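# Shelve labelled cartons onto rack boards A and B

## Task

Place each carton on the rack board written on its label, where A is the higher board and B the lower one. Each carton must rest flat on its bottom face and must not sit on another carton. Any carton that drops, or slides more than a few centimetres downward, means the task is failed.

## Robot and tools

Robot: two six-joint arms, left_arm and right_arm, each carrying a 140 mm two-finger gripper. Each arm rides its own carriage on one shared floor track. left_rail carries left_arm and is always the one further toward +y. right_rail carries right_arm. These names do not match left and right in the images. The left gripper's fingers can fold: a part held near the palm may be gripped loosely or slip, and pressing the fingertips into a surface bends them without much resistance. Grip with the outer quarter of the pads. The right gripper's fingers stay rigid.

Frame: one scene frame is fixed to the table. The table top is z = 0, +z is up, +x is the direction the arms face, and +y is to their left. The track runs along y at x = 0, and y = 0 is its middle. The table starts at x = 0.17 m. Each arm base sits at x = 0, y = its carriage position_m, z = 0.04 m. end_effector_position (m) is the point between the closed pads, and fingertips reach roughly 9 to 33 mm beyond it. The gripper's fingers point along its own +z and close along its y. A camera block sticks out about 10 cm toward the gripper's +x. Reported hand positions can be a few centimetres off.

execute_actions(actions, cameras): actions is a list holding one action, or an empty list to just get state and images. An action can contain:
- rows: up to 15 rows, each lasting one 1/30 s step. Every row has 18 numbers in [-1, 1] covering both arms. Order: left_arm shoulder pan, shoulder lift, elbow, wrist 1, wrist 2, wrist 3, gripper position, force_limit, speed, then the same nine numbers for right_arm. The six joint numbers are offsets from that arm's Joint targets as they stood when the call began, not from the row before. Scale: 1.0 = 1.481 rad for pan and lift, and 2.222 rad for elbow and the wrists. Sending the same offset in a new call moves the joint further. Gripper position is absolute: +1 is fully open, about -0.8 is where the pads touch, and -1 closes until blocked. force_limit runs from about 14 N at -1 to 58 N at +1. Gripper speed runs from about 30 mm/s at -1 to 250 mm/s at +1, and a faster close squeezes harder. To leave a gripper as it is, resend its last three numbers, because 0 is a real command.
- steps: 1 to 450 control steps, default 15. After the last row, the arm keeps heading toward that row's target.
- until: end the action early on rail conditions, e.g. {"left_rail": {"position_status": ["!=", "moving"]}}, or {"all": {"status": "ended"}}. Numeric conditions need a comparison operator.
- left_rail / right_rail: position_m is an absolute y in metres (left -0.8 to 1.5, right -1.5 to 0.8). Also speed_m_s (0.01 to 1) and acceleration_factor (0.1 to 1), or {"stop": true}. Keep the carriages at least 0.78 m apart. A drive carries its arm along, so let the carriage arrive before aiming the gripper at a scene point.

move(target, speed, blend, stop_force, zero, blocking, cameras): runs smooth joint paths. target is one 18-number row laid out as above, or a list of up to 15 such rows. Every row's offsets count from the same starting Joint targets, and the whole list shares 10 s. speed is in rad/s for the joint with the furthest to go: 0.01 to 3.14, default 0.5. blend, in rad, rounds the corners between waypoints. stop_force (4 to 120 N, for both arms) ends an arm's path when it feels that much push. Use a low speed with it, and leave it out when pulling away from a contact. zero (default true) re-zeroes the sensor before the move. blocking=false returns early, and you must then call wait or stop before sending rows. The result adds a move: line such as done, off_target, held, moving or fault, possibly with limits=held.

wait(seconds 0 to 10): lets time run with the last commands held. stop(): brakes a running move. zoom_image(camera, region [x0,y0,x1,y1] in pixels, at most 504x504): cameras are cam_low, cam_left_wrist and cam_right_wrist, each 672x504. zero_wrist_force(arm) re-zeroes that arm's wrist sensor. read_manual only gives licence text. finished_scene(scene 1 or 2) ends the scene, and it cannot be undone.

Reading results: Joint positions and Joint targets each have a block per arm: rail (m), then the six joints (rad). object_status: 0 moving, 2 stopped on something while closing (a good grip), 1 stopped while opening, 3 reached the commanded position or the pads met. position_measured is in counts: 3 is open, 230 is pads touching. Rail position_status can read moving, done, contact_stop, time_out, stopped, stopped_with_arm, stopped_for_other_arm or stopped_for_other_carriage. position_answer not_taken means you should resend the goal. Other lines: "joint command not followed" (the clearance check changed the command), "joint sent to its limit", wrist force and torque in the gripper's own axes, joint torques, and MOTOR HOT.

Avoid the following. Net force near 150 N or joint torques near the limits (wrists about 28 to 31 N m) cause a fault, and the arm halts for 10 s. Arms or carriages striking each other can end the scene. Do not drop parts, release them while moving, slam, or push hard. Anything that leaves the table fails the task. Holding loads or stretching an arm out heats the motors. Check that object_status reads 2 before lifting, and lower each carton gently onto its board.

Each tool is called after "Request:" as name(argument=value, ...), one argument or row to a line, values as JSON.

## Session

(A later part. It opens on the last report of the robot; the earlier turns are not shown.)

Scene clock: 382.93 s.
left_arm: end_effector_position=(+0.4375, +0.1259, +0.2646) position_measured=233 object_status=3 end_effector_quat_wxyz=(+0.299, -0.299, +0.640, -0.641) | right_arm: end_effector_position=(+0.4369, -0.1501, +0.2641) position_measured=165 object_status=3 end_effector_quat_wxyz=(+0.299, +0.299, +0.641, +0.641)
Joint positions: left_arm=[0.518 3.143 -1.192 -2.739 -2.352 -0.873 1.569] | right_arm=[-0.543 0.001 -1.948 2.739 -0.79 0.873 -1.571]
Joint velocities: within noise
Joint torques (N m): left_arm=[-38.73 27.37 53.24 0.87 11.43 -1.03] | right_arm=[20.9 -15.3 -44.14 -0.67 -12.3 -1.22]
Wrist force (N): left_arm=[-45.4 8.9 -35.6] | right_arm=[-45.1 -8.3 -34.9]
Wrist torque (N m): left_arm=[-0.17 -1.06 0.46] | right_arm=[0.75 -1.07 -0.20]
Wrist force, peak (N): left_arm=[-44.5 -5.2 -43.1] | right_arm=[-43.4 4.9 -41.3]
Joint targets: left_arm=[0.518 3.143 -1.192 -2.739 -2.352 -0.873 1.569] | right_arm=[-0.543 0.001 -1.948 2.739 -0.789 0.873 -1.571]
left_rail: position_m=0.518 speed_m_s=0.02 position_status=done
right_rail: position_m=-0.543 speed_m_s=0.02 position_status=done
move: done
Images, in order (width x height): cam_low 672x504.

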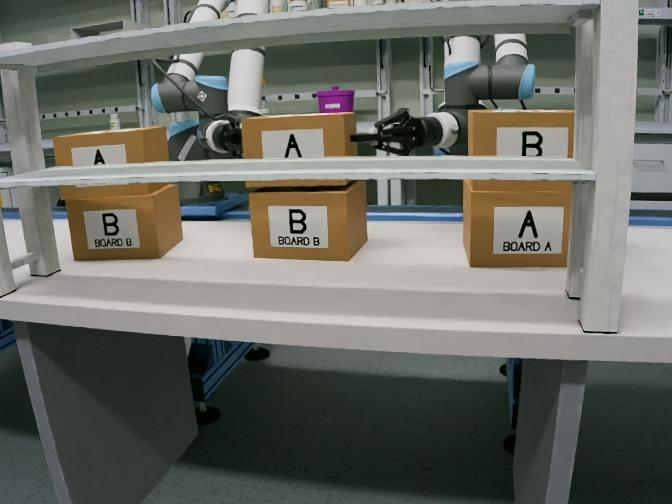

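Request:
move(
  target=[
    [0, 0.065157, 0.019410, -0.062838, 0, 0, -1, 1, 0, 0, -0.065157, -0.019410, 0.062838, 0, 0, -0.286, 1, 0],
    [0, 0.137313, 0.055782, -0.147304, 0, 0, -1, 1, 0, 0, -0.137313, -0.055782, 0.147304, 0, 0, -0.286, 1, 0],
    [0, 0.166041, 0.167023, -0.277692, 0, 0, -1, 1, 0, 0, -0.166041, -0.167023, 0.277692, 0, 0, -0.286, 1, 0],
    [0, 0.175766, 0.268989, -0.386140, 0, 0, -1, 1, 0, 0, -0.175766, -0.268989, 0.386140, 0, 0, -0.286, 1, 0],
  ],
  speed=0.18,
  blend=0.03,
  cameras=["cam_low"],
)

Scene clock: 421.33 s.
left_arm: end_effector_position=(+0.4661, +0.1259, +0.6320) position_measured=233 object_status=3 end_effector_quat_wxyz=(+0.299, -0.299, +0.640, -0.641) | right_arm: end_effector_position=(+0.4660, -0.1501, +0.6315) position_measured=165 object_status=3 end_effector_quat_wxyz=(+0.299, +0.299, +0.641, +0.641)
Joint positions: left_arm=[0.518 3.143 -0.932 -2.141 -3.21 -0.873 1.569] | right_arm=[-0.543 0.001 -2.209 2.141 0.068 0.873 -1.571]
Joint velocities: within noise
Joint torques (N m): left_arm=[-37.85 21.15 69.99 0.54 10.85 -0.89] | right_arm=[19.84 -10.91 -59.5 -0.44 -22.98 -1.44]
Wrist force (N): left_arm=[-44.8 8.3 -35.6] | right_arm=[-43.9 -8.0 -34.9]
Wrist torque (N m): left_arm=[-0.28 -1.04 0.44] | right_arm=[0.81 -1.21 -0.24]
Wrist force, peak (N): left_arm=[-45.9 8.3 -36.2] | right_arm=[-45.3 -8.6 -35.7]
Joint targets: left_arm=[0.518 3.143 -0.932 -2.141 -3.210 -0.873 1.569] | right_arm=[-0.543 0.001 -2.209 2.141 0.069 0.873 -1.571]
left_rail: position_m=0.518 speed_m_s=0.02 position_status=done
right_rail: position_m=-0.543 speed_m_s=0.02 position_status=done
move: done
Images, in order (width x height): cam_low 672x504.

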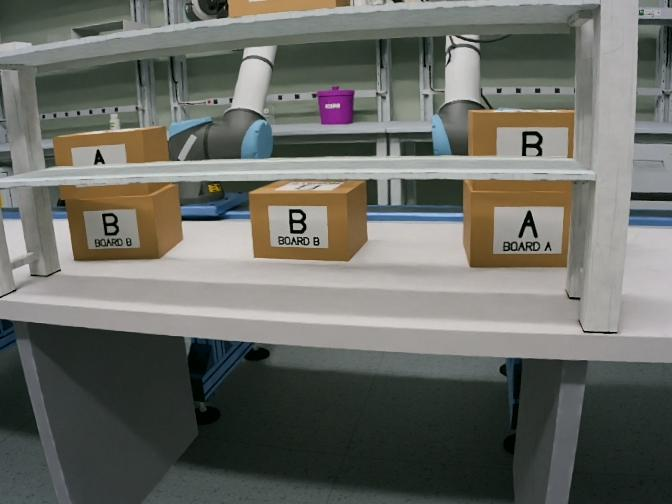

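Request:
move(
  target=[
    [0, -0.096392, 0.027250, 0.036996, 0, 0, -1, 1, 0, 0, 0.096392, -0.027250, -0.036996, 0, 0, -0.286, 1, 0],
    [0, -0.195186, 0.064133, 0.065962, 0, 0, -1, 1, 0, 0, 0.195186, -0.064133, -0.065962, 0, 0, -0.286, 1, 0],
    [0, -0.312679, 0.120572, 0.087833, 0, 0, -1, 1, 0, 0, 0.312679, -0.120572, -0.087833, 0, 0, -0.286, 1, 0],
    [0, -0.377704, 0.157960, 0.093786, 0, 0, -1, 1, 0, 0, 0.377704, -0.157960, -0.093786, 0, 0, -0.286, 1, 0],
  ],
  speed=0.12,
  blend=0.02,
  cameras=["cam_low", "cam_left_wrist", "cam_right_wrist"],
)

Scene clock: 437.47 s.
left_arm: end_effector_position=(+0.7785, +0.1263, +0.6323) position_measured=233 object_status=3 end_effector_quat_wxyz=(+0.299, -0.299, +0.640, -0.641) | right_arm: end_effector_position=(+0.7784, -0.1499, +0.6314) position_measured=165 object_status=3 end_effector_quat_wxyz=(+0.299, +0.299, +0.641, +0.641)
Joint positions: left_arm=[0.518 3.143 -1.491 -1.79 -3.002 -0.873 1.569] | right_arm=[-0.543 0.001 -1.65 1.79 -0.14 0.873 -1.571]
Joint velocities: within noise
Joint torques (N m): left_arm=[-39.21 32.06 71.16 8.33 10.66 -1.3] | right_arm=[22.59 -35.69 -57.39 -9.51 -19.06 -1.33]
Wrist force (N): left_arm=[-35.5 8.5 -27.6] | right_arm=[-34.7 -7.8 -27.6]
Wrist torque (N m): left_arm=[-0.24 -0.77 0.46] | right_arm=[0.66 -0.96 -0.14]
Wrist force, peak (N): left_arm=[-44.7 8.8 -36.5] | right_arm=[-44.7 -8.2 -34.9]
Joint targets: left_arm=[0.518 3.143 -1.491 -1.790 -3.002 -0.873 1.569] | right_arm=[-0.543 0.001 -1.649 1.790 -0.140 0.873 -1.571]
left_rail: position_m=0.518 speed_m_s=0.02 position_status=done
right_rail: position_m=-0.543 speed_m_s=0.02 position_status=done
move: done
camera_calibration:
cam_left_wrist: T_world_to_cam=[[-0.0128963, 0.0122418, -0.999842, 0.649645], [0.344708, 0.938684, 0.00704687, -0.395147], [0.938621, -0.344562, -0.0163254, -0.494114], [0, 0, 0, 1]] pos_world=[0.608374, 0.192712, 0.644261]
cam_right_wrist: T_world_to_cam=[[0.00485632, -0.0248789, 0.999679, -0.631711], [0.373957, -0.927112, -0.0248896, -0.412602], [0.927433, 0.373958, 0.00480127, -0.4927], [0, 0, 0, 1]] pos_world=[0.614309, -0.213995, 0.623604]

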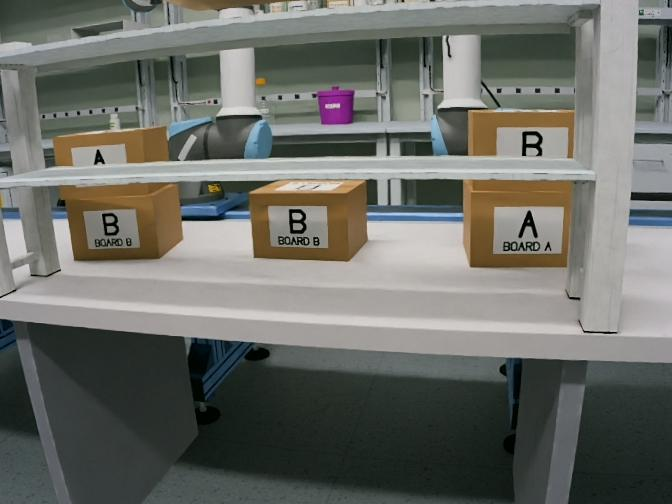

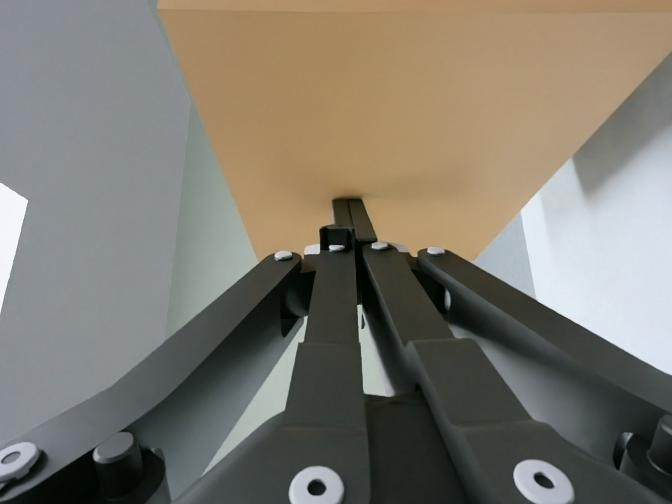

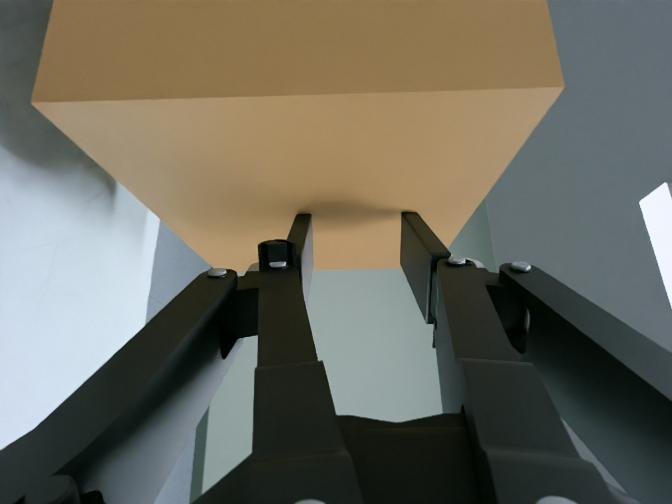

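Request:
move(
  target=[
    [0, -0.007955, -0.027117, 0.032419, 0, 0, -1, 1, 0, 0, 0.007955, 0.027117, -0.032419, 0, 0, -0.286, 1, 0],
    [0, -0.015249, -0.044459, 0.054623, 0, 0, -1, 1, 0, 0, 0.015249, 0.044459, -0.054623, 0, 0, -0.286, 1, 0],
  ],
  speed=[0.07, 0.02],
  stop_force=8,
  cameras=["cam_low"],
)

Scene clock: 458.80 s.
left_arm: end_effector_position=(+0.7788, +0.1263, +0.5815) position_measured=233 object_status=3 end_effector_quat_wxyz=(+0.299, -0.299, +0.640, -0.641) | right_arm: end_effector_position=(+0.7786, -0.1499, +0.5808) position_measured=165 object_status=3 end_effector_quat_wxyz=(+0.299, +0.299, +0.641, +0.641)
Joint positions: left_arm=[0.518 3.143 -1.507 -1.866 -2.91 -0.873 1.569] | right_arm=[-0.543 0.001 -1.633 1.865 -0.231 0.873 -1.571]
Joint velocities: within noise
Joint torques (N m): left_arm=[-35.46 65.06 62.38 0.64 10.53 -0.91] | right_arm=[36.73 -56.38 -51.42 -0.29 -14.28 -1.24]
Wrist force (N): left_arm=[-36.3 2.4 -29.5] | right_arm=[-34.8 -0.5 -27.4]
Wrist torque (N m): left_arm=[-0.06 -0.82 0.37] | right_arm=[0.90 -0.94 0.24]
Wrist force, peak (N): left_arm=[-36.7 -2.6 -32.2] | right_arm=[-35.0 -8.4 -27.6]
Joint targets: left_arm=[0.518 3.143 -1.507 -1.866 -2.910 -0.873 1.569] | right_arm=[-0.543 0.001 -1.633 1.865 -0.231 0.873 -1.571]
left_rail: position_m=0.518 speed_m_s=0.02 position_status=done
right_rail: position_m=-0.543 speed_m_s=0.02 position_status=done
move: contact (left_arm, right_arm); path passed 1 of 2 targets; left_arm: the wrist 1 is farthest, 0.029 rad from its target; right_arm: the wrist 1 is farthest, 0.030 rad from its target
Images, in order (width x height): cam_low 672x504.

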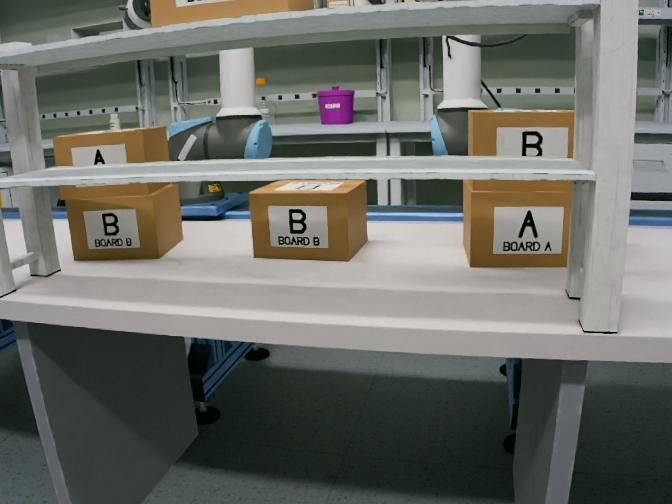

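Request:
execute_actions(
  actions=[
    {"left_rail": {"position_m": 0.534, "speed_m_s": 0.02}, "right_rail": {"position_m": -0.559, "speed_m_s": 0.02}, "steps": 60, "until": {"all": {"status": "ended"}}},
  ],
  cameras=["cam_left_wrist", "cam_right_wrist"],
)

Scene clock: 466.30 s.
left_arm: end_effector_position=(+0.7788, +0.1418, +0.5815) position_measured=233 object_status=3 end_effector_quat_wxyz=(+0.299, -0.299, +0.640, -0.641) | right_arm: end_effector_position=(+0.7786, -0.1655, +0.5808) position_measured=165 object_status=3 end_effector_quat_wxyz=(+0.299, +0.299, +0.641, +0.641)
Joint positions: left_arm=[0.534 3.143 -1.507 -1.866 -2.91 -0.873 1.569] | right_arm=[-0.559 0.001 -1.633 1.865 -0.231 0.873 -1.571]
Joint velocities: within noise
Joint torques (N m): left_arm=[10.95 62.9 59.78 3.91 -2.01 -0.95] | right_arm=[-15.23 -49.81 -47.84 -3.14 2.84 -1.36]
Wrist force (N): left_arm=[-0.9 1.8 0.1] | right_arm=[1.4 -1.4 1.0]
Wrist torque (N m): left_arm=[0.01 0.26 0.36] | right_arm=[-0.13 -0.54 0.09]
Wrist force, peak (N): left_arm=[-36.6 2.6 -29.5] | right_arm=[-35.2 -1.4 -27.9]
Joint targets: left_arm=[0.534 3.143 -1.507 -1.866 -2.910 -0.873 1.569] | right_arm=[-0.559 0.001 -1.633 1.865 -0.231 0.873 -1.571]
Tool commands: left_gripper/position=-1.0 left_gripper/force_limit=+1.0 left_gripper/speed=+0.0 right_gripper/position=-0.286 right_gripper/force_limit=+1.0 right_gripper/speed=+0.0
left_rail: position_m=0.534 speed_m_s=0.02 position_status=done
right_rail: position_m=-0.559 speed_m_s=0.02 position_status=done
camera_calibration:
cam_left_wrist: T_world_to_cam=[[-0.0126764, 0.0122689, -0.999844, 0.598529], [0.34474, 0.938671, 0.00714756, -0.409613], [0.938613, -0.344596, -0.0161285, -0.489954], [0, 0, 0, 1]] pos_world=[0.608674, 0.208312, 0.593461]
cam_right_wrist: T_world_to_cam=[[0.00476381, -0.0249167, 0.999678, -0.581469], [0.373959, -0.927111, -0.0248901, -0.428437], [0.927433, 0.373957, 0.00490127, -0.486958], [0, 0, 0, 1]] pos_world=[0.614609, -0.229595, 0.573005]
Images, in order (width x height): cam_left_wrist 672x504, cam_right_wrist 672x504.

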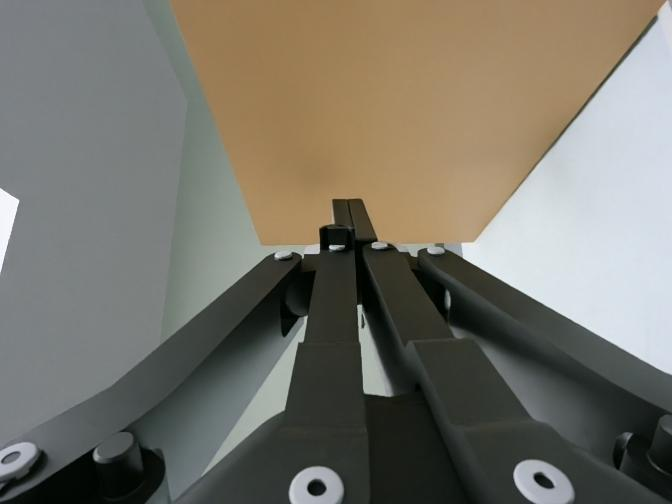

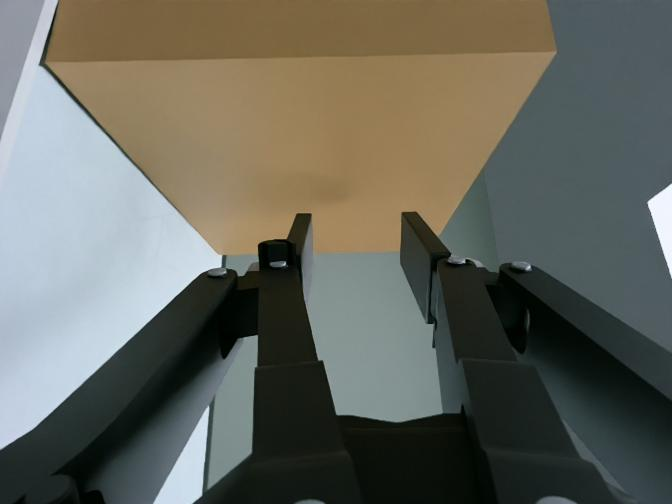

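Request:
move(
  target=[
    [0, 0.069652, -0.025455, -0.021052, 0, 0, -1, 1, 0, 0, -0.070727, 0.025905, 0.020785, 0, 0, -0.286, 1, 0],
    [0, 0.192920, -0.059523, -0.069145, 0, 0, -1, 1, 0, 0, -0.193995, 0.059973, 0.068878, 0, 0, -0.286, 1, 0],
    [0, 0.291714, -0.096405, -0.098111, 0, 0, -1, 1, 0, 0, -0.292789, 0.096855, 0.097844, 0, 0, -0.286, 1, 0],
    [0, 0.388105, -0.123655, -0.135107, 0, 0, -1, 1, 0, 0, -0.389181, 0.124105, 0.134840, 0, 0, -0.286, 1, 0],
  ],
  speed=0.22,
  blend=0.02,
  cameras=["cam_low", "cam_left_wrist", "cam_right_wrist"],
)

Scene clock: 529.97 s.
left_arm: end_effector_position=(+0.4665, +0.1415, +0.6323) position_measured=233 object_status=3 end_effector_quat_wxyz=(+0.299, -0.299, +0.640, -0.641) | right_arm: end_effector_position=(+0.4657, -0.1657, +0.6321) position_measured=165 object_status=3 end_effector_quat_wxyz=(+0.299, +0.298, +0.641, +0.641)
Joint positions: left_arm=[0.534 3.143 -0.932 -2.14 -3.21 -0.873 1.569] | right_arm=[-0.559 0.001 -2.21 2.141 0.068 0.873 -1.571]
Joint velocities: within noise
Joint torques (N m): left_arm=[11.13 14.97 41.32 -0.26 -1.9 -1.37] | right_arm=[-1.12 -2.62 -35.65 1.22 3.23 -1.4]
Wrist force (N): left_arm=[-1.3 1.5 0.1] | right_arm=[1.6 -0.9 1.3]
Wrist torque (N m): left_arm=[-0.03 0.33 0.35] | right_arm=[-0.01 -0.56 0.00]
Wrist force, peak (N): left_arm=[-1.7 2.0 1.3] | right_arm=[0.4 -1.8 2.4]
Joint targets: left_arm=[0.534 3.143 -0.932 -2.140 -3.210 -0.873 1.569] | right_arm=[-0.559 0.001 -2.210 2.141 0.068 0.873 -1.571]
left_rail: position_m=0.534 speed_m_s=0.02 position_status=done
right_rail: position_m=-0.559 speed_m_s=0.02 position_status=done
move: done
camera_calibration:
cam_left_wrist: T_world_to_cam=[[-0.0128022, 0.0122081, -0.999844, 0.645416], [0.344707, 0.938684, 0.00704767, -0.301995], [0.938623, -0.344563, -0.0162254, -0.19615], [0, 0, 0, 1]] pos_world=[0.296474, 0.208012, 0.644261]
cam_right_wrist: T_world_to_cam=[[0.00368727, -0.0249254, 0.999683, -0.630752], [0.373988, -0.92711, -0.0244953, -0.310593], [0.927426, 0.373959, 0.00590328, -0.197562], [0, 0, 0, 1]] pos_world=[0.301708, -0.229795, 0.62411]

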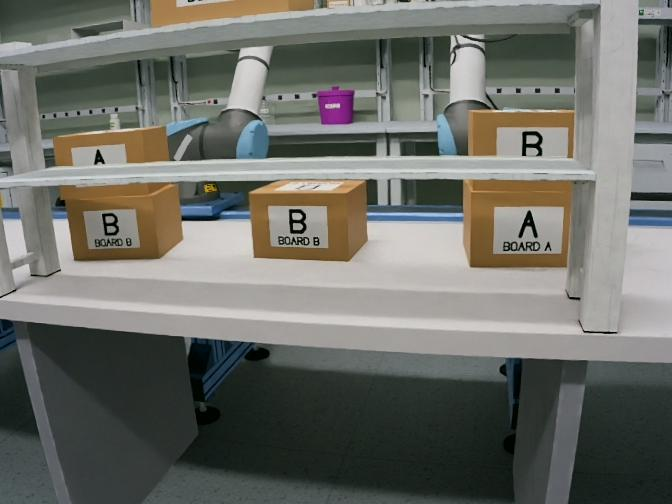

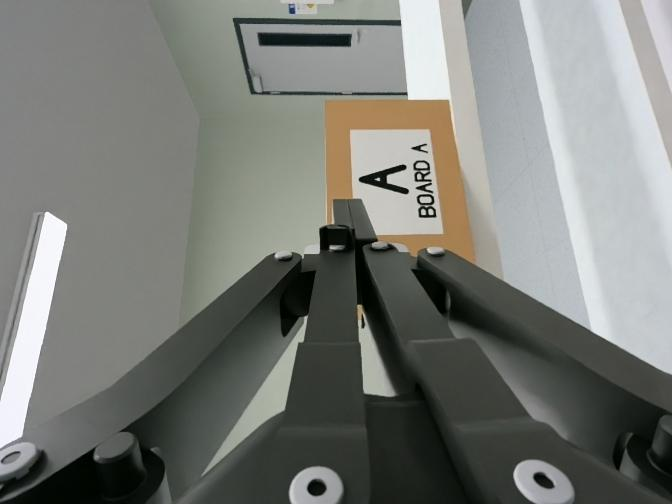

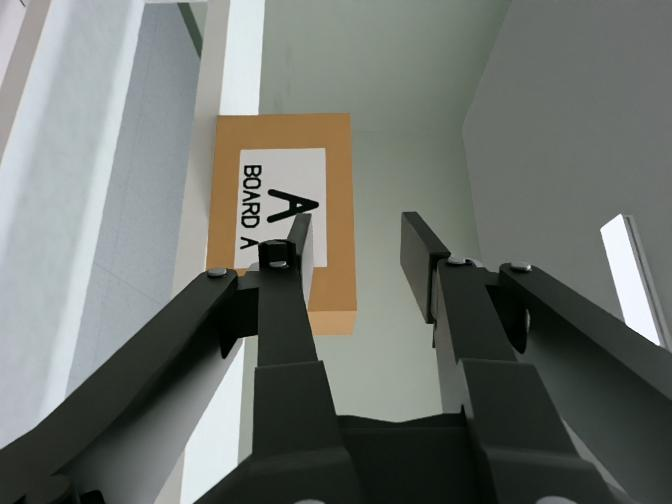

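Request:
execute_actions(
  actions=[
    {"left_rail": {"position_m": 0.570, "speed_m_s": 0.06}, "right_rail": {"position_m": -0.575, "speed_m_s": 0.06}, "steps": 60, "until": {"all": {"status": "ended"}}},
  ],
  cameras=[],
)

Scene clock: 555.73 s.
left_arm: end_effector_position=(+0.4665, +0.1775, +0.6323) position_measured=233 object_status=3 end_effector_quat_wxyz=(+0.299, -0.299, +0.640, -0.641) | right_arm: end_effector_position=(+0.4656, -0.1817, +0.6321) position_measured=165 object_status=3 end_effector_quat_wxyz=(+0.299, +0.298, +0.641, +0.641)
Joint positions: left_arm=[0.57 3.143 -0.932 -2.14 -3.21 -0.873 1.569] | right_arm=[-0.575 0.001 -2.21 2.141 0.068 0.873 -1.571]
Joint velocities: within noise
Joint torques (N m): left_arm=[10.39 15.27 48.61 0.41 -1.53 -1.22] | right_arm=[9.69 -3.65 -41.71 0.03 3.02 -1.6]
Wrist force (N): left_arm=[-1.0 1.6 0.4] | right_arm=[1.8 -0.9 1.7]
Wrist torque (N m): left_arm=[-0.01 0.26 0.35] | right_arm=[-0.03 -0.61 0.00]
Wrist force, peak (N): left_arm=[-1.0 1.9 0.3] | right_arm=[2.0 -1.2 1.6]
Joint targets: left_arm=[0.570 3.143 -0.932 -2.140 -3.210 -0.873 1.569] | right_arm=[-0.575 0.001 -2.210 2.141 0.068 0.873 -1.571]
Tool commands: left_gripper/position=-1.0 left_gripper/force_limit=+1.0 left_gripper/speed=+0.0 right_gripper/position=-0.286 right_gripper/force_limit=+1.0 right_gripper/speed=+0.0
left_rail: position_m=0.570 speed_m_s=0.06 position_status=done
right_rail: position_m=-0.575 speed_m_s=0.06 position_status=done
No camera images: "cameras" was empty.

Request:
move(
  target=[
    [0, -0.009803, -0.102174, 0.108309, 0, 0, -1, 1, 0, 0, 0.009808, 0.101904, -0.108351, 0, 0, -0.286, 1, 0],
    [0, -0.093043, -0.197984, 0.259599, 0, 0, -1, 1, 0, 0, 0.093047, 0.197714, -0.259641, 0, 0, -0.286, 1, 0],
    [0, -0.233072, -0.258276, 0.413225, 0, 0, -1, 1, 0, 0, 0.233077, 0.258006, -0.413266, 0, 0, -0.286, 1, 0],
    [0, -0.403179, -0.282547, 0.550874, 0, 0, -1, 1, 0, 0, 0.403184, 0.282277, -0.550916, 0, 0, -0.286, 1, 0],
    [0, -0.626566, -0.302544, 0.719762, 0, 0, -1, 1, 0, 0, 0.626571, 0.302274, -0.719804, 0, 0, -0.286, 1, 0],
  ],
  speed=0.3,
  blend=0.04,
  cameras=["cam_low", "cam_left_wrist", "cam_right_wrist"],
)

Scene clock: 586.23 s.
left_arm: end_effector_position=(+0.4587, +0.1775, +0.1169) position_measured=233 object_status=3 end_effector_quat_wxyz=(+0.299, -0.300, +0.641, -0.641) | right_arm: end_effector_position=(+0.4582, -0.1817, +0.1171) position_measured=165 object_status=3 end_effector_quat_wxyz=(+0.299, +0.298, +0.641, +0.641)
Joint positions: left_arm=[0.57 3.143 -1.86 -2.813 -1.611 -0.873 1.569] | right_arm=[-0.575 0.001 -1.282 2.813 -1.531 0.873 -1.571]
Joint velocities: within noise
Joint torques (N m): left_arm=[9.84 11.41 -6.42 5.61 -1.4 -0.77] | right_arm=[10.3 -17.65 3.93 -6.12 2.82 -1.4]
Wrist force (N): left_arm=[-0.9 1.7 0.1] | right_arm=[1.4 -0.9 1.6]
Wrist torque (N m): left_arm=[0.00 0.22 0.36] | right_arm=[0.02 -0.52 0.01]
Wrist force, peak (N): left_arm=[-1.2 2.0 0.2] | right_arm=[1.6 -1.7 2.0]
Joint targets: left_arm=[0.570 3.143 -1.860 -2.813 -1.611 -0.873 1.569] | right_arm=[-0.575 0.001 -1.282 2.813 -1.531 0.873 -1.571]
left_rail: position_m=0.570 speed_m_s=0.06 position_status=done
right_rail: position_m=-0.575 speed_m_s=0.06 position_status=done
move: done
camera_calibration:
cam_left_wrist: T_world_to_cam=[[-0.0138464, 0.0122634, -0.999829, 0.130042], [0.344739, 0.938674, 0.00673909, -0.329435], [0.938596, -0.344587, -0.0172249, -0.184643], [0, 0, 0, 1]] pos_world=[0.288675, 0.244012, 0.129059]
cam_right_wrist: T_world_to_cam=[[0.00400266, -0.0249043, 0.999682, -0.116373], [0.373979, -0.927111, -0.0245938, -0.335224], [0.927428, 0.373959, 0.00560278, -0.181551], [0, 0, 0, 1]] pos_world=[0.294208, -0.245795, 0.109109]

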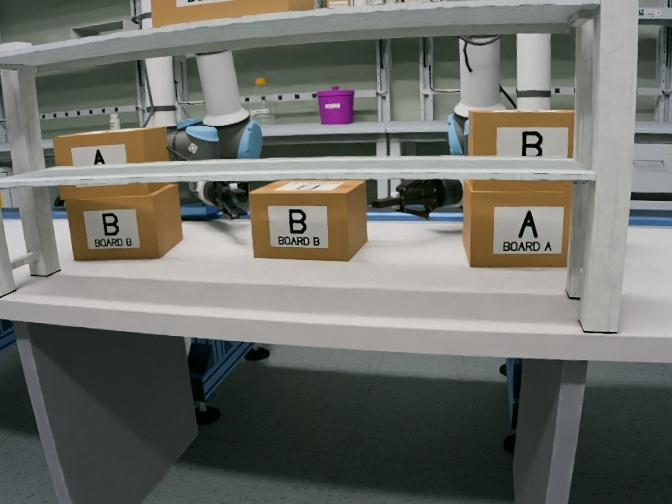

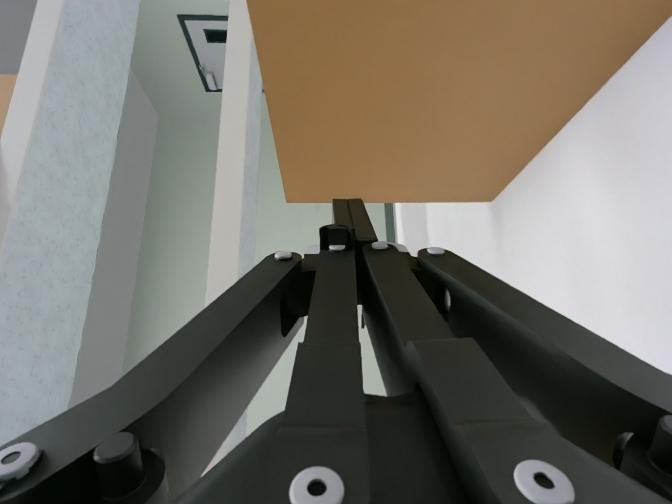

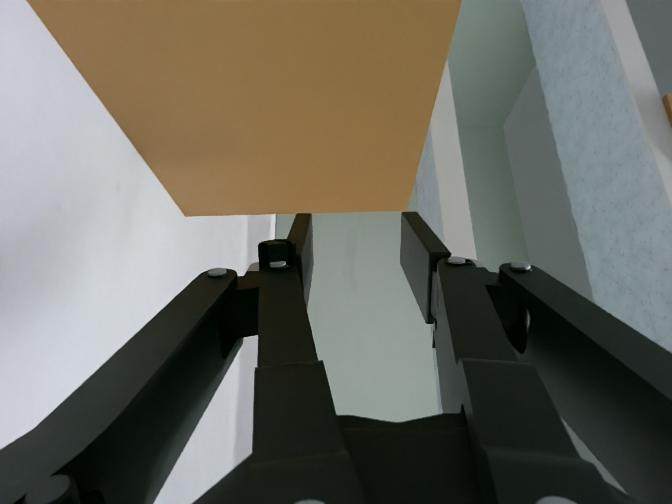

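Request:
move(
  target=[0, 0.001102, -0.007855, 0.007121, 0, 0, -1, 1, 0, 0, -0.001102, 0.007855, -0.007121, 0, 0, -0.286, 1, 0],
  speed=0.1,
  cameras=[],
)

Request:
execute_actions(
  actions=[
    {"left_rail": {"position_m": 0.539, "speed_m_s": 0.05}, "right_rail": {"position_m": -0.544, "speed_m_s": 0.05}, "steps": 90, "until": {"all": {"status": "ended"}}},
  ],
  cameras=[],
)

Scene clock: 620.40 s.
left_arm: end_effector_position=(+0.4488, +0.1775, +0.1168) position_measured=233 object_status=3 end_effector_quat_wxyz=(+0.299, -0.300, +0.641, -0.641) | right_arm: end_effector_position=(+0.4483, -0.1817, +0.1170) position_measured=165 object_status=3 end_effector_quat_wxyz=(+0.299, +0.298, +0.641, +0.641)
Joint positions: left_arm=[0.57 3.143 -1.859 -2.83 -1.595 -0.873 1.569] | right_arm=[-0.575 0.001 -1.283 2.83 -1.547 0.873 -1.571]
Joint velocities: within noise
Joint torques (N m): left_arm=[9.47 54.31 -6.07 6.74 -1.66 -0.36] | right_arm=[8.79 -41.43 6.88 -5.95 2.91 -1.61]
Wrist force (N): left_arm=[-0.8 1.3 0.3] | right_arm=[1.2 -0.8 1.6]
Wrist torque (N m): left_arm=[-0.06 0.20 0.36] | right_arm=[0.01 -0.50 0.02]
Wrist force, peak (N): left_arm=[-1.1 1.6 0.2] | right_arm=[1.3 -0.7 1.9]
Joint targets: left_arm=[0.570 3.143 -1.859 -2.830 -1.595 -0.873 1.569] | right_arm=[-0.575 0.001 -1.283 2.830 -1.547 0.873 -1.571]
left_rail: position_m=0.570 speed_m_s=0.06 position_status=done
right_rail: position_m=-0.575 speed_m_s=0.06 position_status=done
move: done
No camera images: "cameras" was empty.

Scene clock: 621.63 s.
left_arm: end_effector_position=(+0.4487, +0.1465, +0.1168) position_measured=233 object_status=3 end_effector_quat_wxyz=(+0.299, -0.300, +0.641, -0.641) | right_arm: end_effector_position=(+0.4482, -0.1508, +0.1170) position_measured=165 object_status=3 end_effector_quat_wxyz=(+0.299, +0.298, +0.641, +0.641)
Joint positions: left_arm=[0.539 3.143 -1.859 -2.83 -1.595 -0.873 1.569] | right_arm=[-0.544 0.001 -1.283 2.83 -1.547 0.873 -1.571]
Joint velocities: within noise
Joint torques (N m): left_arm=[8.59 52.57 -4.43 5.37 -1.95 -0.76] | right_arm=[9.08 -41.17 3.29 -6.04 2.88 -1.41]
Wrist force (N): left_arm=[-0.7 1.3 0.2] | right_arm=[0.9 -0.7 1.6]
Wrist torque (N m): left_arm=[-0.05 0.18 0.36] | right_arm=[0.04 -0.42 0.02]
Wrist force, peak (N): left_arm=[-1.4 1.5 -0.2] | right_arm=[1.3 -1.1 1.9]
Joint targets: left_arm=[0.539 3.143 -1.859 -2.830 -1.595 -0.873 1.569] | right_arm=[-0.544 0.001 -1.283 2.830 -1.547 0.873 -1.571]
Tool commands: left_gripper/position=-1.0 left_gripper/force_limit=+1.0 left_gripper/speed=+0.0 right_gripper/position=-0.286 right_gripper/force_limit=+1.0 right_gripper/speed=+0.0
left_rail: position_m=0.539 speed_m_s=0.05 position_status=done
right_rail: position_m=-0.544 speed_m_s=0.05 position_status=done
No camera images: "cameras" was empty.

Request:
execute_actions(
  actions=[
    {"left_rail": {"position_m": 0.536, "speed_m_s": 0.02}, "right_rail": {"position_m": -0.541, "speed_m_s": 0.02}, "steps": 40, "until": {"all": {"status": "ended"}}},
  ],
  cameras=[],
)

Request:
execute_actions(
  actions=[
    {"left_rail": {"position_m": 0.534}, "right_rail": {"position_m": -0.539}, "steps": 40, "until": {"all": {"status": "ended"}}},
  ],
  cameras=[],
)

Scene clock: 627.33 s.
left_arm: end_effector_position=(+0.4487, +0.1435, +0.1168) position_measured=233 object_status=3 end_effector_quat_wxyz=(+0.299, -0.300, +0.641, -0.641) | right_arm: end_effector_position=(+0.4482, -0.1477, +0.1170) position_measured=165 object_status=3 end_effector_quat_wxyz=(+0.299, +0.298, +0.641, +0.641)
Joint positions: left_arm=[0.536 3.143 -1.859 -2.83 -1.595 -0.873 1.569] | right_arm=[-0.541 0.001 -1.283 2.83 -1.547 0.873 -1.571]
Joint velocities: within noise
Joint torques (N m): left_arm=[9.6 52.29 2.66 4.63 -1.53 -0.14] | right_arm=[9.73 -40.34 -3.47 -4.98 2.73 -1.49]
Wrist force (N): left_arm=[-0.7 1.3 0.2] | right_arm=[1.0 -0.8 1.5]
Wrist torque (N m): left_arm=[-0.07 0.19 0.36] | right_arm=[0.03 -0.44 0.02]
Wrist force, peak (N): left_arm=[-0.9 1.7 0.4] | right_arm=[1.2 -0.8 1.8]
Joint targets: left_arm=[0.536 3.143 -1.859 -2.830 -1.595 -0.873 1.569] | right_arm=[-0.541 0.001 -1.283 2.830 -1.547 0.873 -1.571]
Tool commands: left_gripper/position=-1.0 left_gripper/force_limit=+1.0 left_gripper/speed=+0.0 right_gripper/position=-0.286 right_gripper/force_limit=+1.0 right_gripper/speed=+0.0
left_rail: position_m=0.536 speed_m_s=0.02 position_status=done
right_rail: position_m=-0.541 speed_m_s=0.02 position_status=done
No camera images: "cameras" was empty.

Scene clock: 627.80 s.
left_arm: end_effector_position=(+0.4487, +0.1415, +0.1168) position_measured=233 object_status=3 end_effector_quat_wxyz=(+0.299, -0.300, +0.641, -0.641) | right_arm: end_effector_position=(+0.4482, -0.1457, +0.1170) position_measured=165 object_status=3 end_effector_quat_wxyz=(+0.299, +0.298, +0.641, +0.641)
Joint positions: left_arm=[0.534 3.143 -1.859 -2.83 -1.595 -0.873 1.569] | right_arm=[-0.539 0.001 -1.283 2.83 -1.547 0.873 -1.571]
Joint velocities: within noise
Joint torques (N m): left_arm=[8.83 50.1 3.21 4.44 -0.59 -0.73] | right_arm=[9.51 -40.04 -4.93 -4.83 2.86 -1.36]
Wrist force (N): left_arm=[-5.2 1.3 -4.8] | right_arm=[1.1 -1.1 1.7]
Wrist torque (N m): left_arm=[0.03 0.06 0.35] | right_arm=[-0.03 -0.46 0.02]
Wrist force, peak (N): left_arm=[-5.8 0.5 -5.0] | right_arm=[1.1 -0.8 2.1]
Joint targets: left_arm=[0.534 3.143 -1.859 -2.830 -1.595 -0.873 1.569] | right_arm=[-0.539 0.001 -1.283 2.830 -1.547 0.873 -1.571]
Tool commands: left_gripper/position=-1.0 left_gripper/force_limit=+1.0 left_gripper/speed=+0.0 right_gripper/position=-0.286 right_gripper/force_limit=+1.0 right_gripper/speed=+0.0
left_rail: position_m=0.534 speed_m_s=0.02 position_status=done
right_rail: position_m=-0.539 speed_m_s=0.02 position_status=done
No camera images: "cameras" was empty.

Request:
execute_actions(
  actions=[
    {"right_rail": {"position_m": -0.537}, "steps": 40, "until": {"all": {"status": "ended"}}},
  ],
  cameras=[],
)

Request:
execute_actions(
  actions=[
    {"right_rail": {"position_m": -0.535}, "steps": 40, "until": {"all": {"status": "ended"}}},
  ],
  cameras=[],
)

Scene clock: 632.80 s.
left_arm: end_effector_position=(+0.4487, +0.1415, +0.1168) position_measured=233 object_status=3 end_effector_quat_wxyz=(+0.299, -0.300, +0.641, -0.641) | right_arm: end_effector_position=(+0.4482, -0.1438, +0.1170) position_measured=165 object_status=3 end_effector_quat_wxyz=(+0.299, +0.298, +0.641, +0.641)
Joint positions: left_arm=[0.534 3.143 -1.859 -2.83 -1.595 -0.873 1.569] | right_arm=[-0.537 0.001 -1.283 2.83 -1.547 0.873 -1.571]
Joint velocities: within noise
Joint torques (N m): left_arm=[9.93 49.37 10.34 3.82 4.02 -0.2] | right_arm=[9.99 -38.42 -9.8 -4.1 2.69 -1.49]
Wrist force (N): left_arm=[-5.3 0.4 -5.9] | right_arm=[1.0 -0.7 1.5]
Wrist torque (N m): left_arm=[-0.03 0.13 0.35] | right_arm=[0.03 -0.43 0.02]
Wrist force, peak (N): left_arm=[-5.6 0.7 -5.9] | right_arm=[1.2 -1.0 1.8]
Joint targets: left_arm=[0.534 3.143 -1.859 -2.830 -1.595 -0.873 1.569] | right_arm=[-0.537 0.001 -1.283 2.830 -1.547 0.873 -1.571]
Tool commands: left_gripper/position=-1.0 left_gripper/force_limit=+1.0 left_gripper/speed=+0.0 right_gripper/position=-0.286 right_gripper/force_limit=+1.0 right_gripper/speed=+0.0
left_rail: position_m=0.534 speed_m_s=0.02 position_status=done
right_rail: position_m=-0.537 speed_m_s=0.02 position_status=done
No camera images: "cameras" was empty.

Scene clock: 633.27 s.
left_arm: end_effector_position=(+0.4487, +0.1415, +0.1168) position_measured=233 object_status=3 end_effector_quat_wxyz=(+0.299, -0.300, +0.641, -0.641) | right_arm: end_effector_position=(+0.4482, -0.1417, +0.1170) position_measured=165 object_status=3 end_effector_quat_wxyz=(+0.299, +0.298, +0.641, +0.641)
Joint positions: left_arm=[0.534 3.143 -1.859 -2.83 -1.595 -0.873 1.569] | right_arm=[-0.535 0.001 -1.283 2.83 -1.547 0.873 -1.571]
Joint velocities: within noise
Joint torques (N m): left_arm=[8.3 51.09 10.79 3.65 4.21 -0.18] | right_arm=[9.33 -39.79 -9.21 -3.8 2.8 -1.72]
Wrist force (N): left_arm=[-5.1 0.2 -5.6] | right_arm=[0.9 -0.9 1.6]
Wrist torque (N m): left_arm=[-0.07 0.08 0.36] | right_arm=[-0.02 -0.43 0.02]
Wrist force, peak (N): left_arm=[-5.4 0.2 -5.6] | right_arm=[1.4 -0.9 1.7]
Joint targets: left_arm=[0.534 3.143 -1.859 -2.830 -1.595 -0.873 1.569] | right_arm=[-0.535 0.001 -1.283 2.830 -1.547 0.873 -1.571]
Tool commands: left_gripper/position=-1.0 left_gripper/force_limit=+1.0 left_gripper/speed=+0.0 right_gripper/position=-0.286 right_gripper/force_limit=+1.0 right_gripper/speed=+0.0
left_rail: position_m=0.534 speed_m_s=0.02 position_status=done
right_rail: position_m=-0.535 speed_m_s=0.02 position_status=done
No camera images: "cameras" was empty.

Request:
execute_actions(
  actions=[
    {"right_rail": {"position_m": -0.533}, "steps": 40, "until": {"all": {"status": "ended"}}},
  ],
  cameras=[],
)

Request:
execute_actions(
  actions=[
    {"right_rail": {"position_m": -0.531}, "steps": 40, "until": {"all": {"status": "ended"}}},
  ],
  cameras=[],
)

Scene clock: 639.33 s.
left_arm: end_effector_position=(+0.4487, +0.1415, +0.1168) position_measured=233 object_status=3 end_effector_quat_wxyz=(+0.299, -0.300, +0.641, -0.641) | right_arm: end_effector_position=(+0.4482, -0.1398, +0.1170) position_measured=165 object_status=3 end_effector_quat_wxyz=(+0.299, +0.298, +0.641, +0.641)
Joint positions: left_arm=[0.534 3.143 -1.859 -2.83 -1.595 -0.873 1.569] | right_arm=[-0.533 0.001 -1.283 2.83 -1.547 0.873 -1.571]
Joint velocities: within noise
Joint torques (N m): left_arm=[8.29 48.87 14.78 2.84 3.88 -0.5] | right_arm=[8.92 -38.48 -9.65 -2.73 1.55 -1.5]
Wrist force (N): left_arm=[-5.7 1.3 -6.2] | right_arm=[-6.0 -0.1 -9.2]
Wrist torque (N m): left_arm=[-0.03 0.08 0.36] | right_arm=[0.12 -0.49 -0.01]
Wrist force, peak (N): left_arm=[-6.2 0.6 -6.2] | right_arm=[-6.0 -0.1 -9.2]
Joint targets: left_arm=[0.534 3.143 -1.859 -2.830 -1.595 -0.873 1.569] | right_arm=[-0.533 0.001 -1.283 2.830 -1.547 0.873 -1.571]
Tool commands: left_gripper/position=-1.0 left_gripper/force_limit=+1.0 left_gripper/speed=+0.0 right_gripper/position=-0.286 right_gripper/force_limit=+1.0 right_gripper/speed=+0.0
left_rail: position_m=0.534 speed_m_s=0.02 position_status=done
right_rail: position_m=-0.533 speed_m_s=0.02 position_status=done
No camera images: "cameras" was empty.

Scene clock: 639.80 s.
left_arm: end_effector_position=(+0.4487, +0.1415, +0.1168) position_measured=233 object_status=3 end_effector_quat_wxyz=(+0.299, -0.300, +0.641, -0.641) | right_arm: end_effector_position=(+0.4482, -0.1378, +0.1170) position_measured=165 object_status=3 end_effector_quat_wxyz=(+0.299, +0.299, +0.641, +0.641)
Joint positions: left_arm=[0.534 3.143 -1.859 -2.83 -1.595 -0.873 1.569] | right_arm=[-0.531 0.001 -1.283 2.83 -1.547 0.873 -1.571]
Joint velocities: within noise
Joint torques (N m): left_arm=[1.01 50.63 14.95 2.87 3.88 -0.38] | right_arm=[9.61 -38.64 -8.94 -2.78 -4.16 -1.69]
Wrist force (N): left_arm=[-15.6 0.4 -14.6] | right_arm=[-20.5 0.2 -18.8]
Wrist torque (N m): left_arm=[-0.05 -0.21 0.35] | right_arm=[0.07 -0.78 -0.02]
Wrist force, peak (N): left_arm=[-16.1 -0.2 -14.7] | right_arm=[-20.5 0.2 -18.8]
Joint targets: left_arm=[0.534 3.143 -1.859 -2.830 -1.595 -0.873 1.569] | right_arm=[-0.531 0.001 -1.283 2.830 -1.547 0.873 -1.571]
Tool commands: left_gripper/position=-1.0 left_gripper/force_limit=+1.0 left_gripper/speed=+0.0 right_gripper/position=-0.286 right_gripper/force_limit=+1.0 right_gripper/speed=+0.0
left_rail: position_m=0.534 speed_m_s=0.02 position_status=done
right_rail: position_m=-0.531 speed_m_s=0.02 position_status=done
No camera images: "cameras" was empty.

Request:
execute_actions(
  actions=[
    {"left_rail": {"position_m": 0.5321}, "right_rail": {"position_m": -0.5297}, "steps": 40, "until": {"all": {"status": "ended"}}},
  ],
  cameras=[],
)

Scene clock: 648.23 s.
left_arm: end_effector_position=(+0.4488, +0.1397, +0.1168) position_measured=233 object_status=3 end_effector_quat_wxyz=(+0.299, -0.300, +0.641, -0.641) | right_arm: end_effector_position=(+0.4482, -0.1365, +0.1170) position_measured=165 object_status=3 end_effector_quat_wxyz=(+0.299, +0.298, +0.641, +0.641)
Joint positions: left_arm=[0.532 3.143 -1.859 -2.83 -1.595 -0.873 1.569] | right_arm=[-0.53 0.001 -1.283 2.83 -1.547 0.873 -1.571]
Joint velocities: within noise
Joint torques (N m): left_arm=[-22.64 47.34 12.01 2.03 11.37 -0.23] | right_arm=[8.59 -38.42 -8.81 -1.55 -12.25 -1.72]
Wrist force (N): left_arm=[-43.1 -1.5 -39.2] | right_arm=[-37.4 1.4 -33.5]
Wrist torque (N m): left_arm=[0.05 -1.00 0.32] | right_arm=[0.08 -1.08 -0.02]
Wrist force, peak (N): left_arm=[-43.1 -1.5 -39.2] | right_arm=[-37.4 1.4 -33.5]
Joint targets: left_arm=[0.532 3.143 -1.859 -2.830 -1.595 -0.873 1.569] | right_arm=[-0.530 0.001 -1.283 2.830 -1.547 0.873 -1.571]
Tool commands: left_gripper/position=-1.0 left_gripper/force_limit=+1.0 left_gripper/speed=+0.0 right_gripper/position=-0.286 right_gripper/force_limit=+1.0 right_gripper/speed=+0.0
left_rail: position_m=0.532 speed_m_s=0.02 position_status=done
right_rail: position_m=-0.530 speed_m_s=0.02 position_status=done
No camera images: "cameras" was empty.

Request:
move(
  target=[0, 0.048245, 0.003417, -0.035573, 0, 0, -1, 1, 0, 0, -0.048245, -0.003417, 0.035573, 0, 0, -0.286, 1, 0],
  speed=0.1,
  cameras=["cam_low"],
)

Scene clock: 762.13 s.
left_arm: end_effector_position=(+0.4514, +0.1396, +0.1306) position_measured=233 object_status=3 end_effector_quat_wxyz=(+0.299, -0.300, +0.641, -0.641) | right_arm: end_effector_position=(+0.4509, -0.1364, +0.1308) position_measured=165 object_status=3 end_effector_quat_wxyz=(+0.299, +0.298, +0.641, +0.641)
Joint positions: left_arm=[0.532 3.143 -1.787 -2.823 -1.674 -0.873 1.569] | right_arm=[-0.53 0.001 -1.355 2.823 -1.468 0.873 -1.571]
Joint velocities: within noise
Joint torques (N m): left_arm=[-22.09 52.97 22.14 1.17 19.88 0.02] | right_arm=[11.13 -42.72 -15.31 0.29 -12.42 -1.54]
Wrist force (N): left_arm=[-41.7 9.7 -32.7] | right_arm=[-40.7 -8.7 -31.3]
Wrist torque (N m): left_arm=[-0.20 -0.96 0.47] | right_arm=[0.12 -1.18 -0.22]
Wrist force, peak (N): left_arm=[-44.0 -2.0 -40.2] | right_arm=[-41.2 -8.4 -31.7]
Joint targets: left_arm=[0.532 3.143 -1.787 -2.823 -1.674 -0.873 1.569] | right_arm=[-0.530 0.001 -1.355 2.823 -1.468 0.873 -1.571]
left_rail: position_m=0.532 speed_m_s=0.02 position_status=done
right_rail: position_m=-0.530 speed_m_s=0.02 position_status=done
move: done
Images, in order (width x height): cam_low 672x504.

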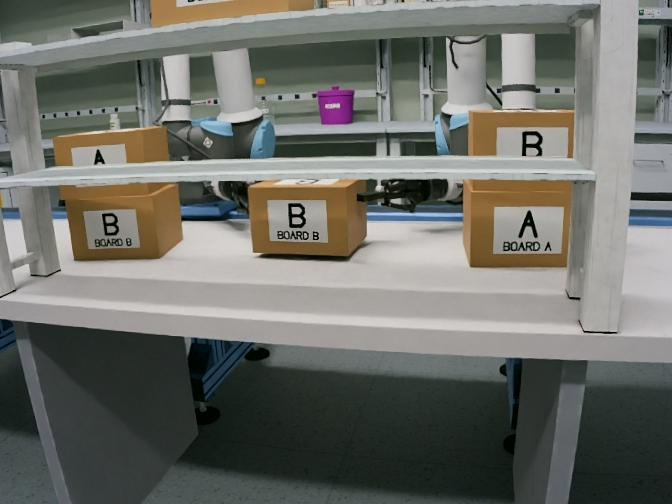

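Request:
move(
  target=[
    [0, 0.192978, 0.013670, -0.142292, 0, 0, -1, 1, 0, 0, -0.192978, -0.013670, 0.142292, 0, 0, -0.286, 1, 0],
    [0, 0.345402, 0.038612, -0.268828, 0, 0, -1, 1, 0, 0, -0.345402, -0.038612, 0.268828, 0, 0, -0.286, 1, 0],
    [0, 0.423598, 0.098828, -0.381163, 0, 0, -1, 1, 0, 0, -0.423598, -0.098828, 0.381163, 0, 0, -0.286, 1, 0],
    [0, 0.384670, 0.164082, -0.420472, 0, 0, -1, 1, 0, 0, -0.384670, -0.164082, 0.420472, 0, 0, -0.286, 1, 0],
  ],
  speed=0.17,
  blend=0.03,
  cameras=["cam_low"],
)

Scene clock: 784.00 s.
left_arm: end_effector_position=(+0.5413, +0.1397, +0.3847) position_measured=233 object_status=3 end_effector_quat_wxyz=(+0.299, -0.300, +0.641, -0.641) | right_arm: end_effector_position=(+0.5406, -0.1364, +0.3850) position_measured=165 object_status=3 end_effector_quat_wxyz=(+0.299, +0.298, +0.641, +0.641)
Joint positions: left_arm=[0.532 3.143 -1.217 -2.458 -2.608 -0.873 1.569] | right_arm=[-0.53 0.001 -1.925 2.458 -0.534 0.873 -1.571]
Joint velocities: within noise
Joint torques (N m): left_arm=[-25.61 -1.31 62.15 1.01 7.58 -0.49] | right_arm=[31.68 -1.47 -50.71 -0.42 -12.22 -1.51]
Wrist force (N): left_arm=[-39.3 8.6 -30.6] | right_arm=[-37.4 -8.0 -28.5]
Wrist torque (N m): left_arm=[-0.20 -0.85 0.47] | right_arm=[0.14 -1.14 -0.29]
Wrist force, peak (N): left_arm=[-42.1 8.9 -33.1] | right_arm=[-41.0 -9.1 -31.5]
Joint targets: left_arm=[0.532 3.143 -1.217 -2.458 -2.608 -0.873 1.569] | right_arm=[-0.530 0.001 -1.925 2.458 -0.534 0.873 -1.571]
left_rail: position_m=0.532 speed_m_s=0.02 position_status=done
right_rail: position_m=-0.530 speed_m_s=0.02 position_status=done
move: done
Images, in order (width x height): cam_low 672x504.

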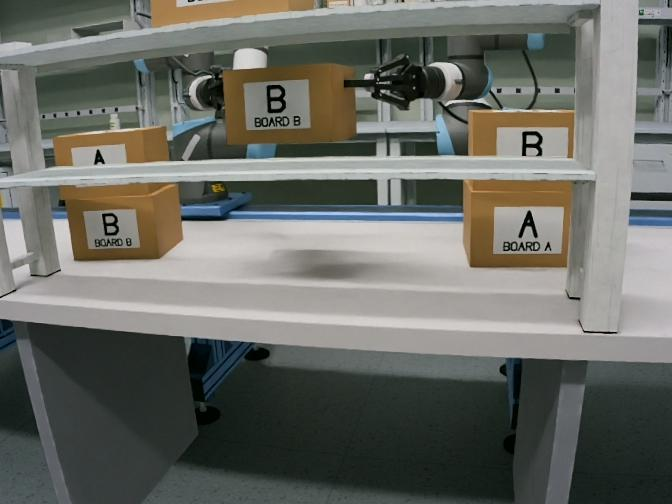

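Request:
move(
  target=[
    [0, -0.111036, 0.048917, 0.025091, 0, 0, -1, 1, 0, 0, 0.111036, -0.048917, -0.025091, 0, 0, -0.286, 1, 0],
    [0, -0.187519, 0.091158, 0.033826, 0, 0, -1, 1, 0, 0, 0.187519, -0.091158, -0.033826, 0, 0, -0.286, 1, 0],
    [0, -0.244009, 0.127138, 0.035498, 0, 0, -1, 1, 0, 0, 0.244009, -0.127138, -0.035498, 0, 0, -0.286, 1, 0],
    [0, -0.257506, 0.119777, 0.051855, 0, 0, -1, 1, 0, 0, 0.257506, -0.119777, -0.051855, 0, 0, -0.286, 1, 0],
  ],
  speed=[0.11, 0.11, 0.11, 0.04],
  blend=[0.02, 0.02, 0.005, 0],
  cameras=["cam_low", "cam_right_wrist"],
)

Scene clock: 807.80 s.
left_arm: end_effector_position=(+0.7338, +0.1399, +0.3678) position_measured=233 object_status=3 end_effector_quat_wxyz=(+0.299, -0.300, +0.641, -0.641) | right_arm: end_effector_position=(+0.7332, -0.1363, +0.3682) position_measured=165 object_status=3 end_effector_quat_wxyz=(+0.299, +0.298, +0.641, +0.641)
Joint positions: left_arm=[0.532 3.143 -1.599 -2.192 -2.493 -0.873 1.569] | right_arm=[-0.53 0.001 -1.543 2.192 -0.649 0.873 -1.571]
Joint velocities: within noise
Joint torques (N m): left_arm=[-29.38 32.7 37.69 8.34 7.76 0.11] | right_arm=[34.52 -33.11 -32.11 -9.02 -12.11 -1.28]
Wrist force (N): left_arm=[-33.8 8.9 -26.3] | right_arm=[-32.0 -8.1 -24.8]
Wrist torque (N m): left_arm=[-0.25 -0.79 0.47] | right_arm=[0.25 -1.17 -0.30]
Wrist force, peak (N): left_arm=[-39.6 8.7 -30.9] | right_arm=[-37.7 -9.1 -29.0]
Joint targets: left_arm=[0.532 3.143 -1.599 -2.192 -2.493 -0.873 1.569] | right_arm=[-0.530 0.001 -1.543 2.192 -0.649 0.873 -1.571]
left_rail: position_m=0.532 speed_m_s=0.02 position_status=done
right_rail: position_m=-0.530 speed_m_s=0.02 position_status=done
move: done
camera_calibration:
cam_right_wrist: T_world_to_cam=[[0.00400266, -0.0249043, 0.999682, -0.36736], [0.373979, -0.927111, -0.0245938, -0.389709], [0.927428, 0.373959, 0.00560278, -0.455016], [0, 0, 0, 1]] pos_world=[0.569208, -0.200295, 0.360209]
Images, in order (width x height): cam_low 672x504, cam_right_wrist 672x504.

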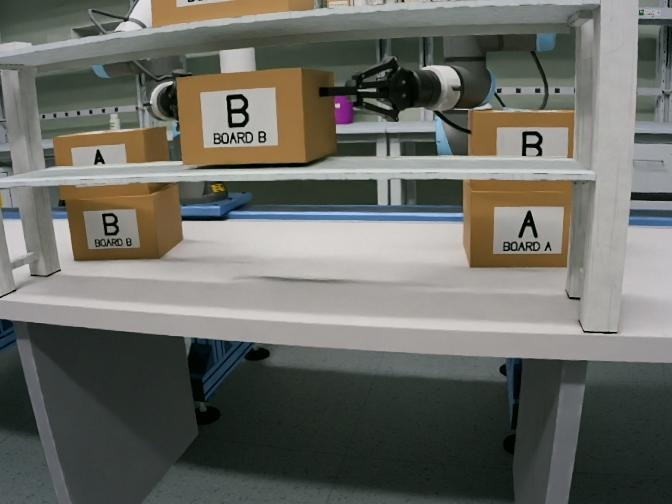

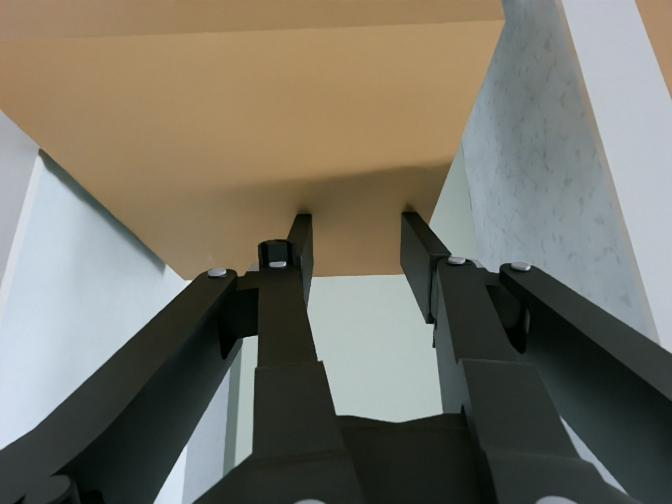

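Request:
move(
  target=[0, -0.047452, 0.034294, -0.002667, 0, 0, -1, 1, 0, 0, 0.047452, -0.034294, 0.002667, 0, 0, -0.286, 1, 0],
  speed=0.06,
  stop_force=12,
  cameras=["cam_low"],
)

Scene clock: 818.20 s.
left_arm: end_effector_position=(+0.7788, +0.1400, +0.3677) position_measured=233 object_status=3 end_effector_quat_wxyz=(+0.299, -0.300, +0.641, -0.641) | right_arm: end_effector_position=(+0.7782, -0.1362, +0.3681) position_measured=165 object_status=3 end_effector_quat_wxyz=(+0.299, +0.298, +0.641, +0.641)
Joint positions: left_arm=[0.532 3.143 -1.669 -2.116 -2.499 -0.873 1.569] | right_arm=[-0.53 0.001 -1.473 2.116 -0.643 0.873 -1.571]
Joint velocities: within noise
Joint torques (N m): left_arm=[-30.79 38.73 59.53 1.59 8.4 0.01] | right_arm=[36.66 -41.72 -47.32 -0.56 -11.87 -1.46]
Wrist force (N): left_arm=[-32.8 8.6 -25.6] | right_arm=[-31.3 -7.8 -23.5]
Wrist torque (N m): left_arm=[-0.22 -0.75 0.46] | right_arm=[0.26 -1.06 -0.29]
Wrist force, peak (N): left_arm=[-34.4 8.7 -26.6] | right_arm=[-32.3 -8.4 -25.2]
Joint targets: left_arm=[0.532 3.143 -1.669 -2.116 -2.499 -0.873 1.569] | right_arm=[-0.530 0.001 -1.473 2.116 -0.643 0.873 -1.571]
left_rail: position_m=0.532 speed_m_s=0.02 position_status=done
right_rail: position_m=-0.530 speed_m_s=0.02 position_status=done
move: done
Images, in order (width x height): cam_low 672x504.

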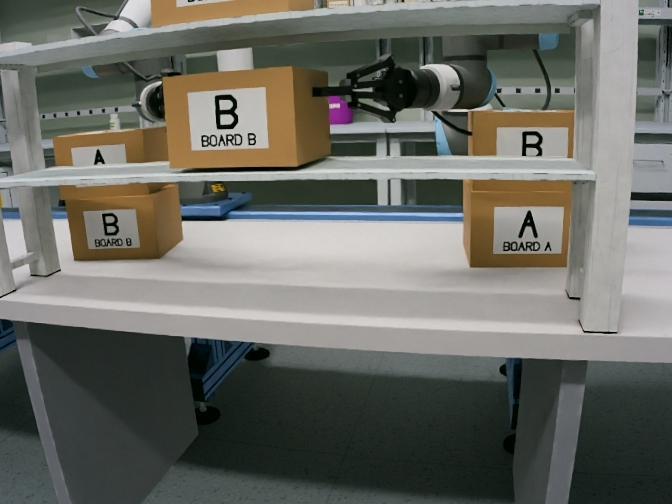

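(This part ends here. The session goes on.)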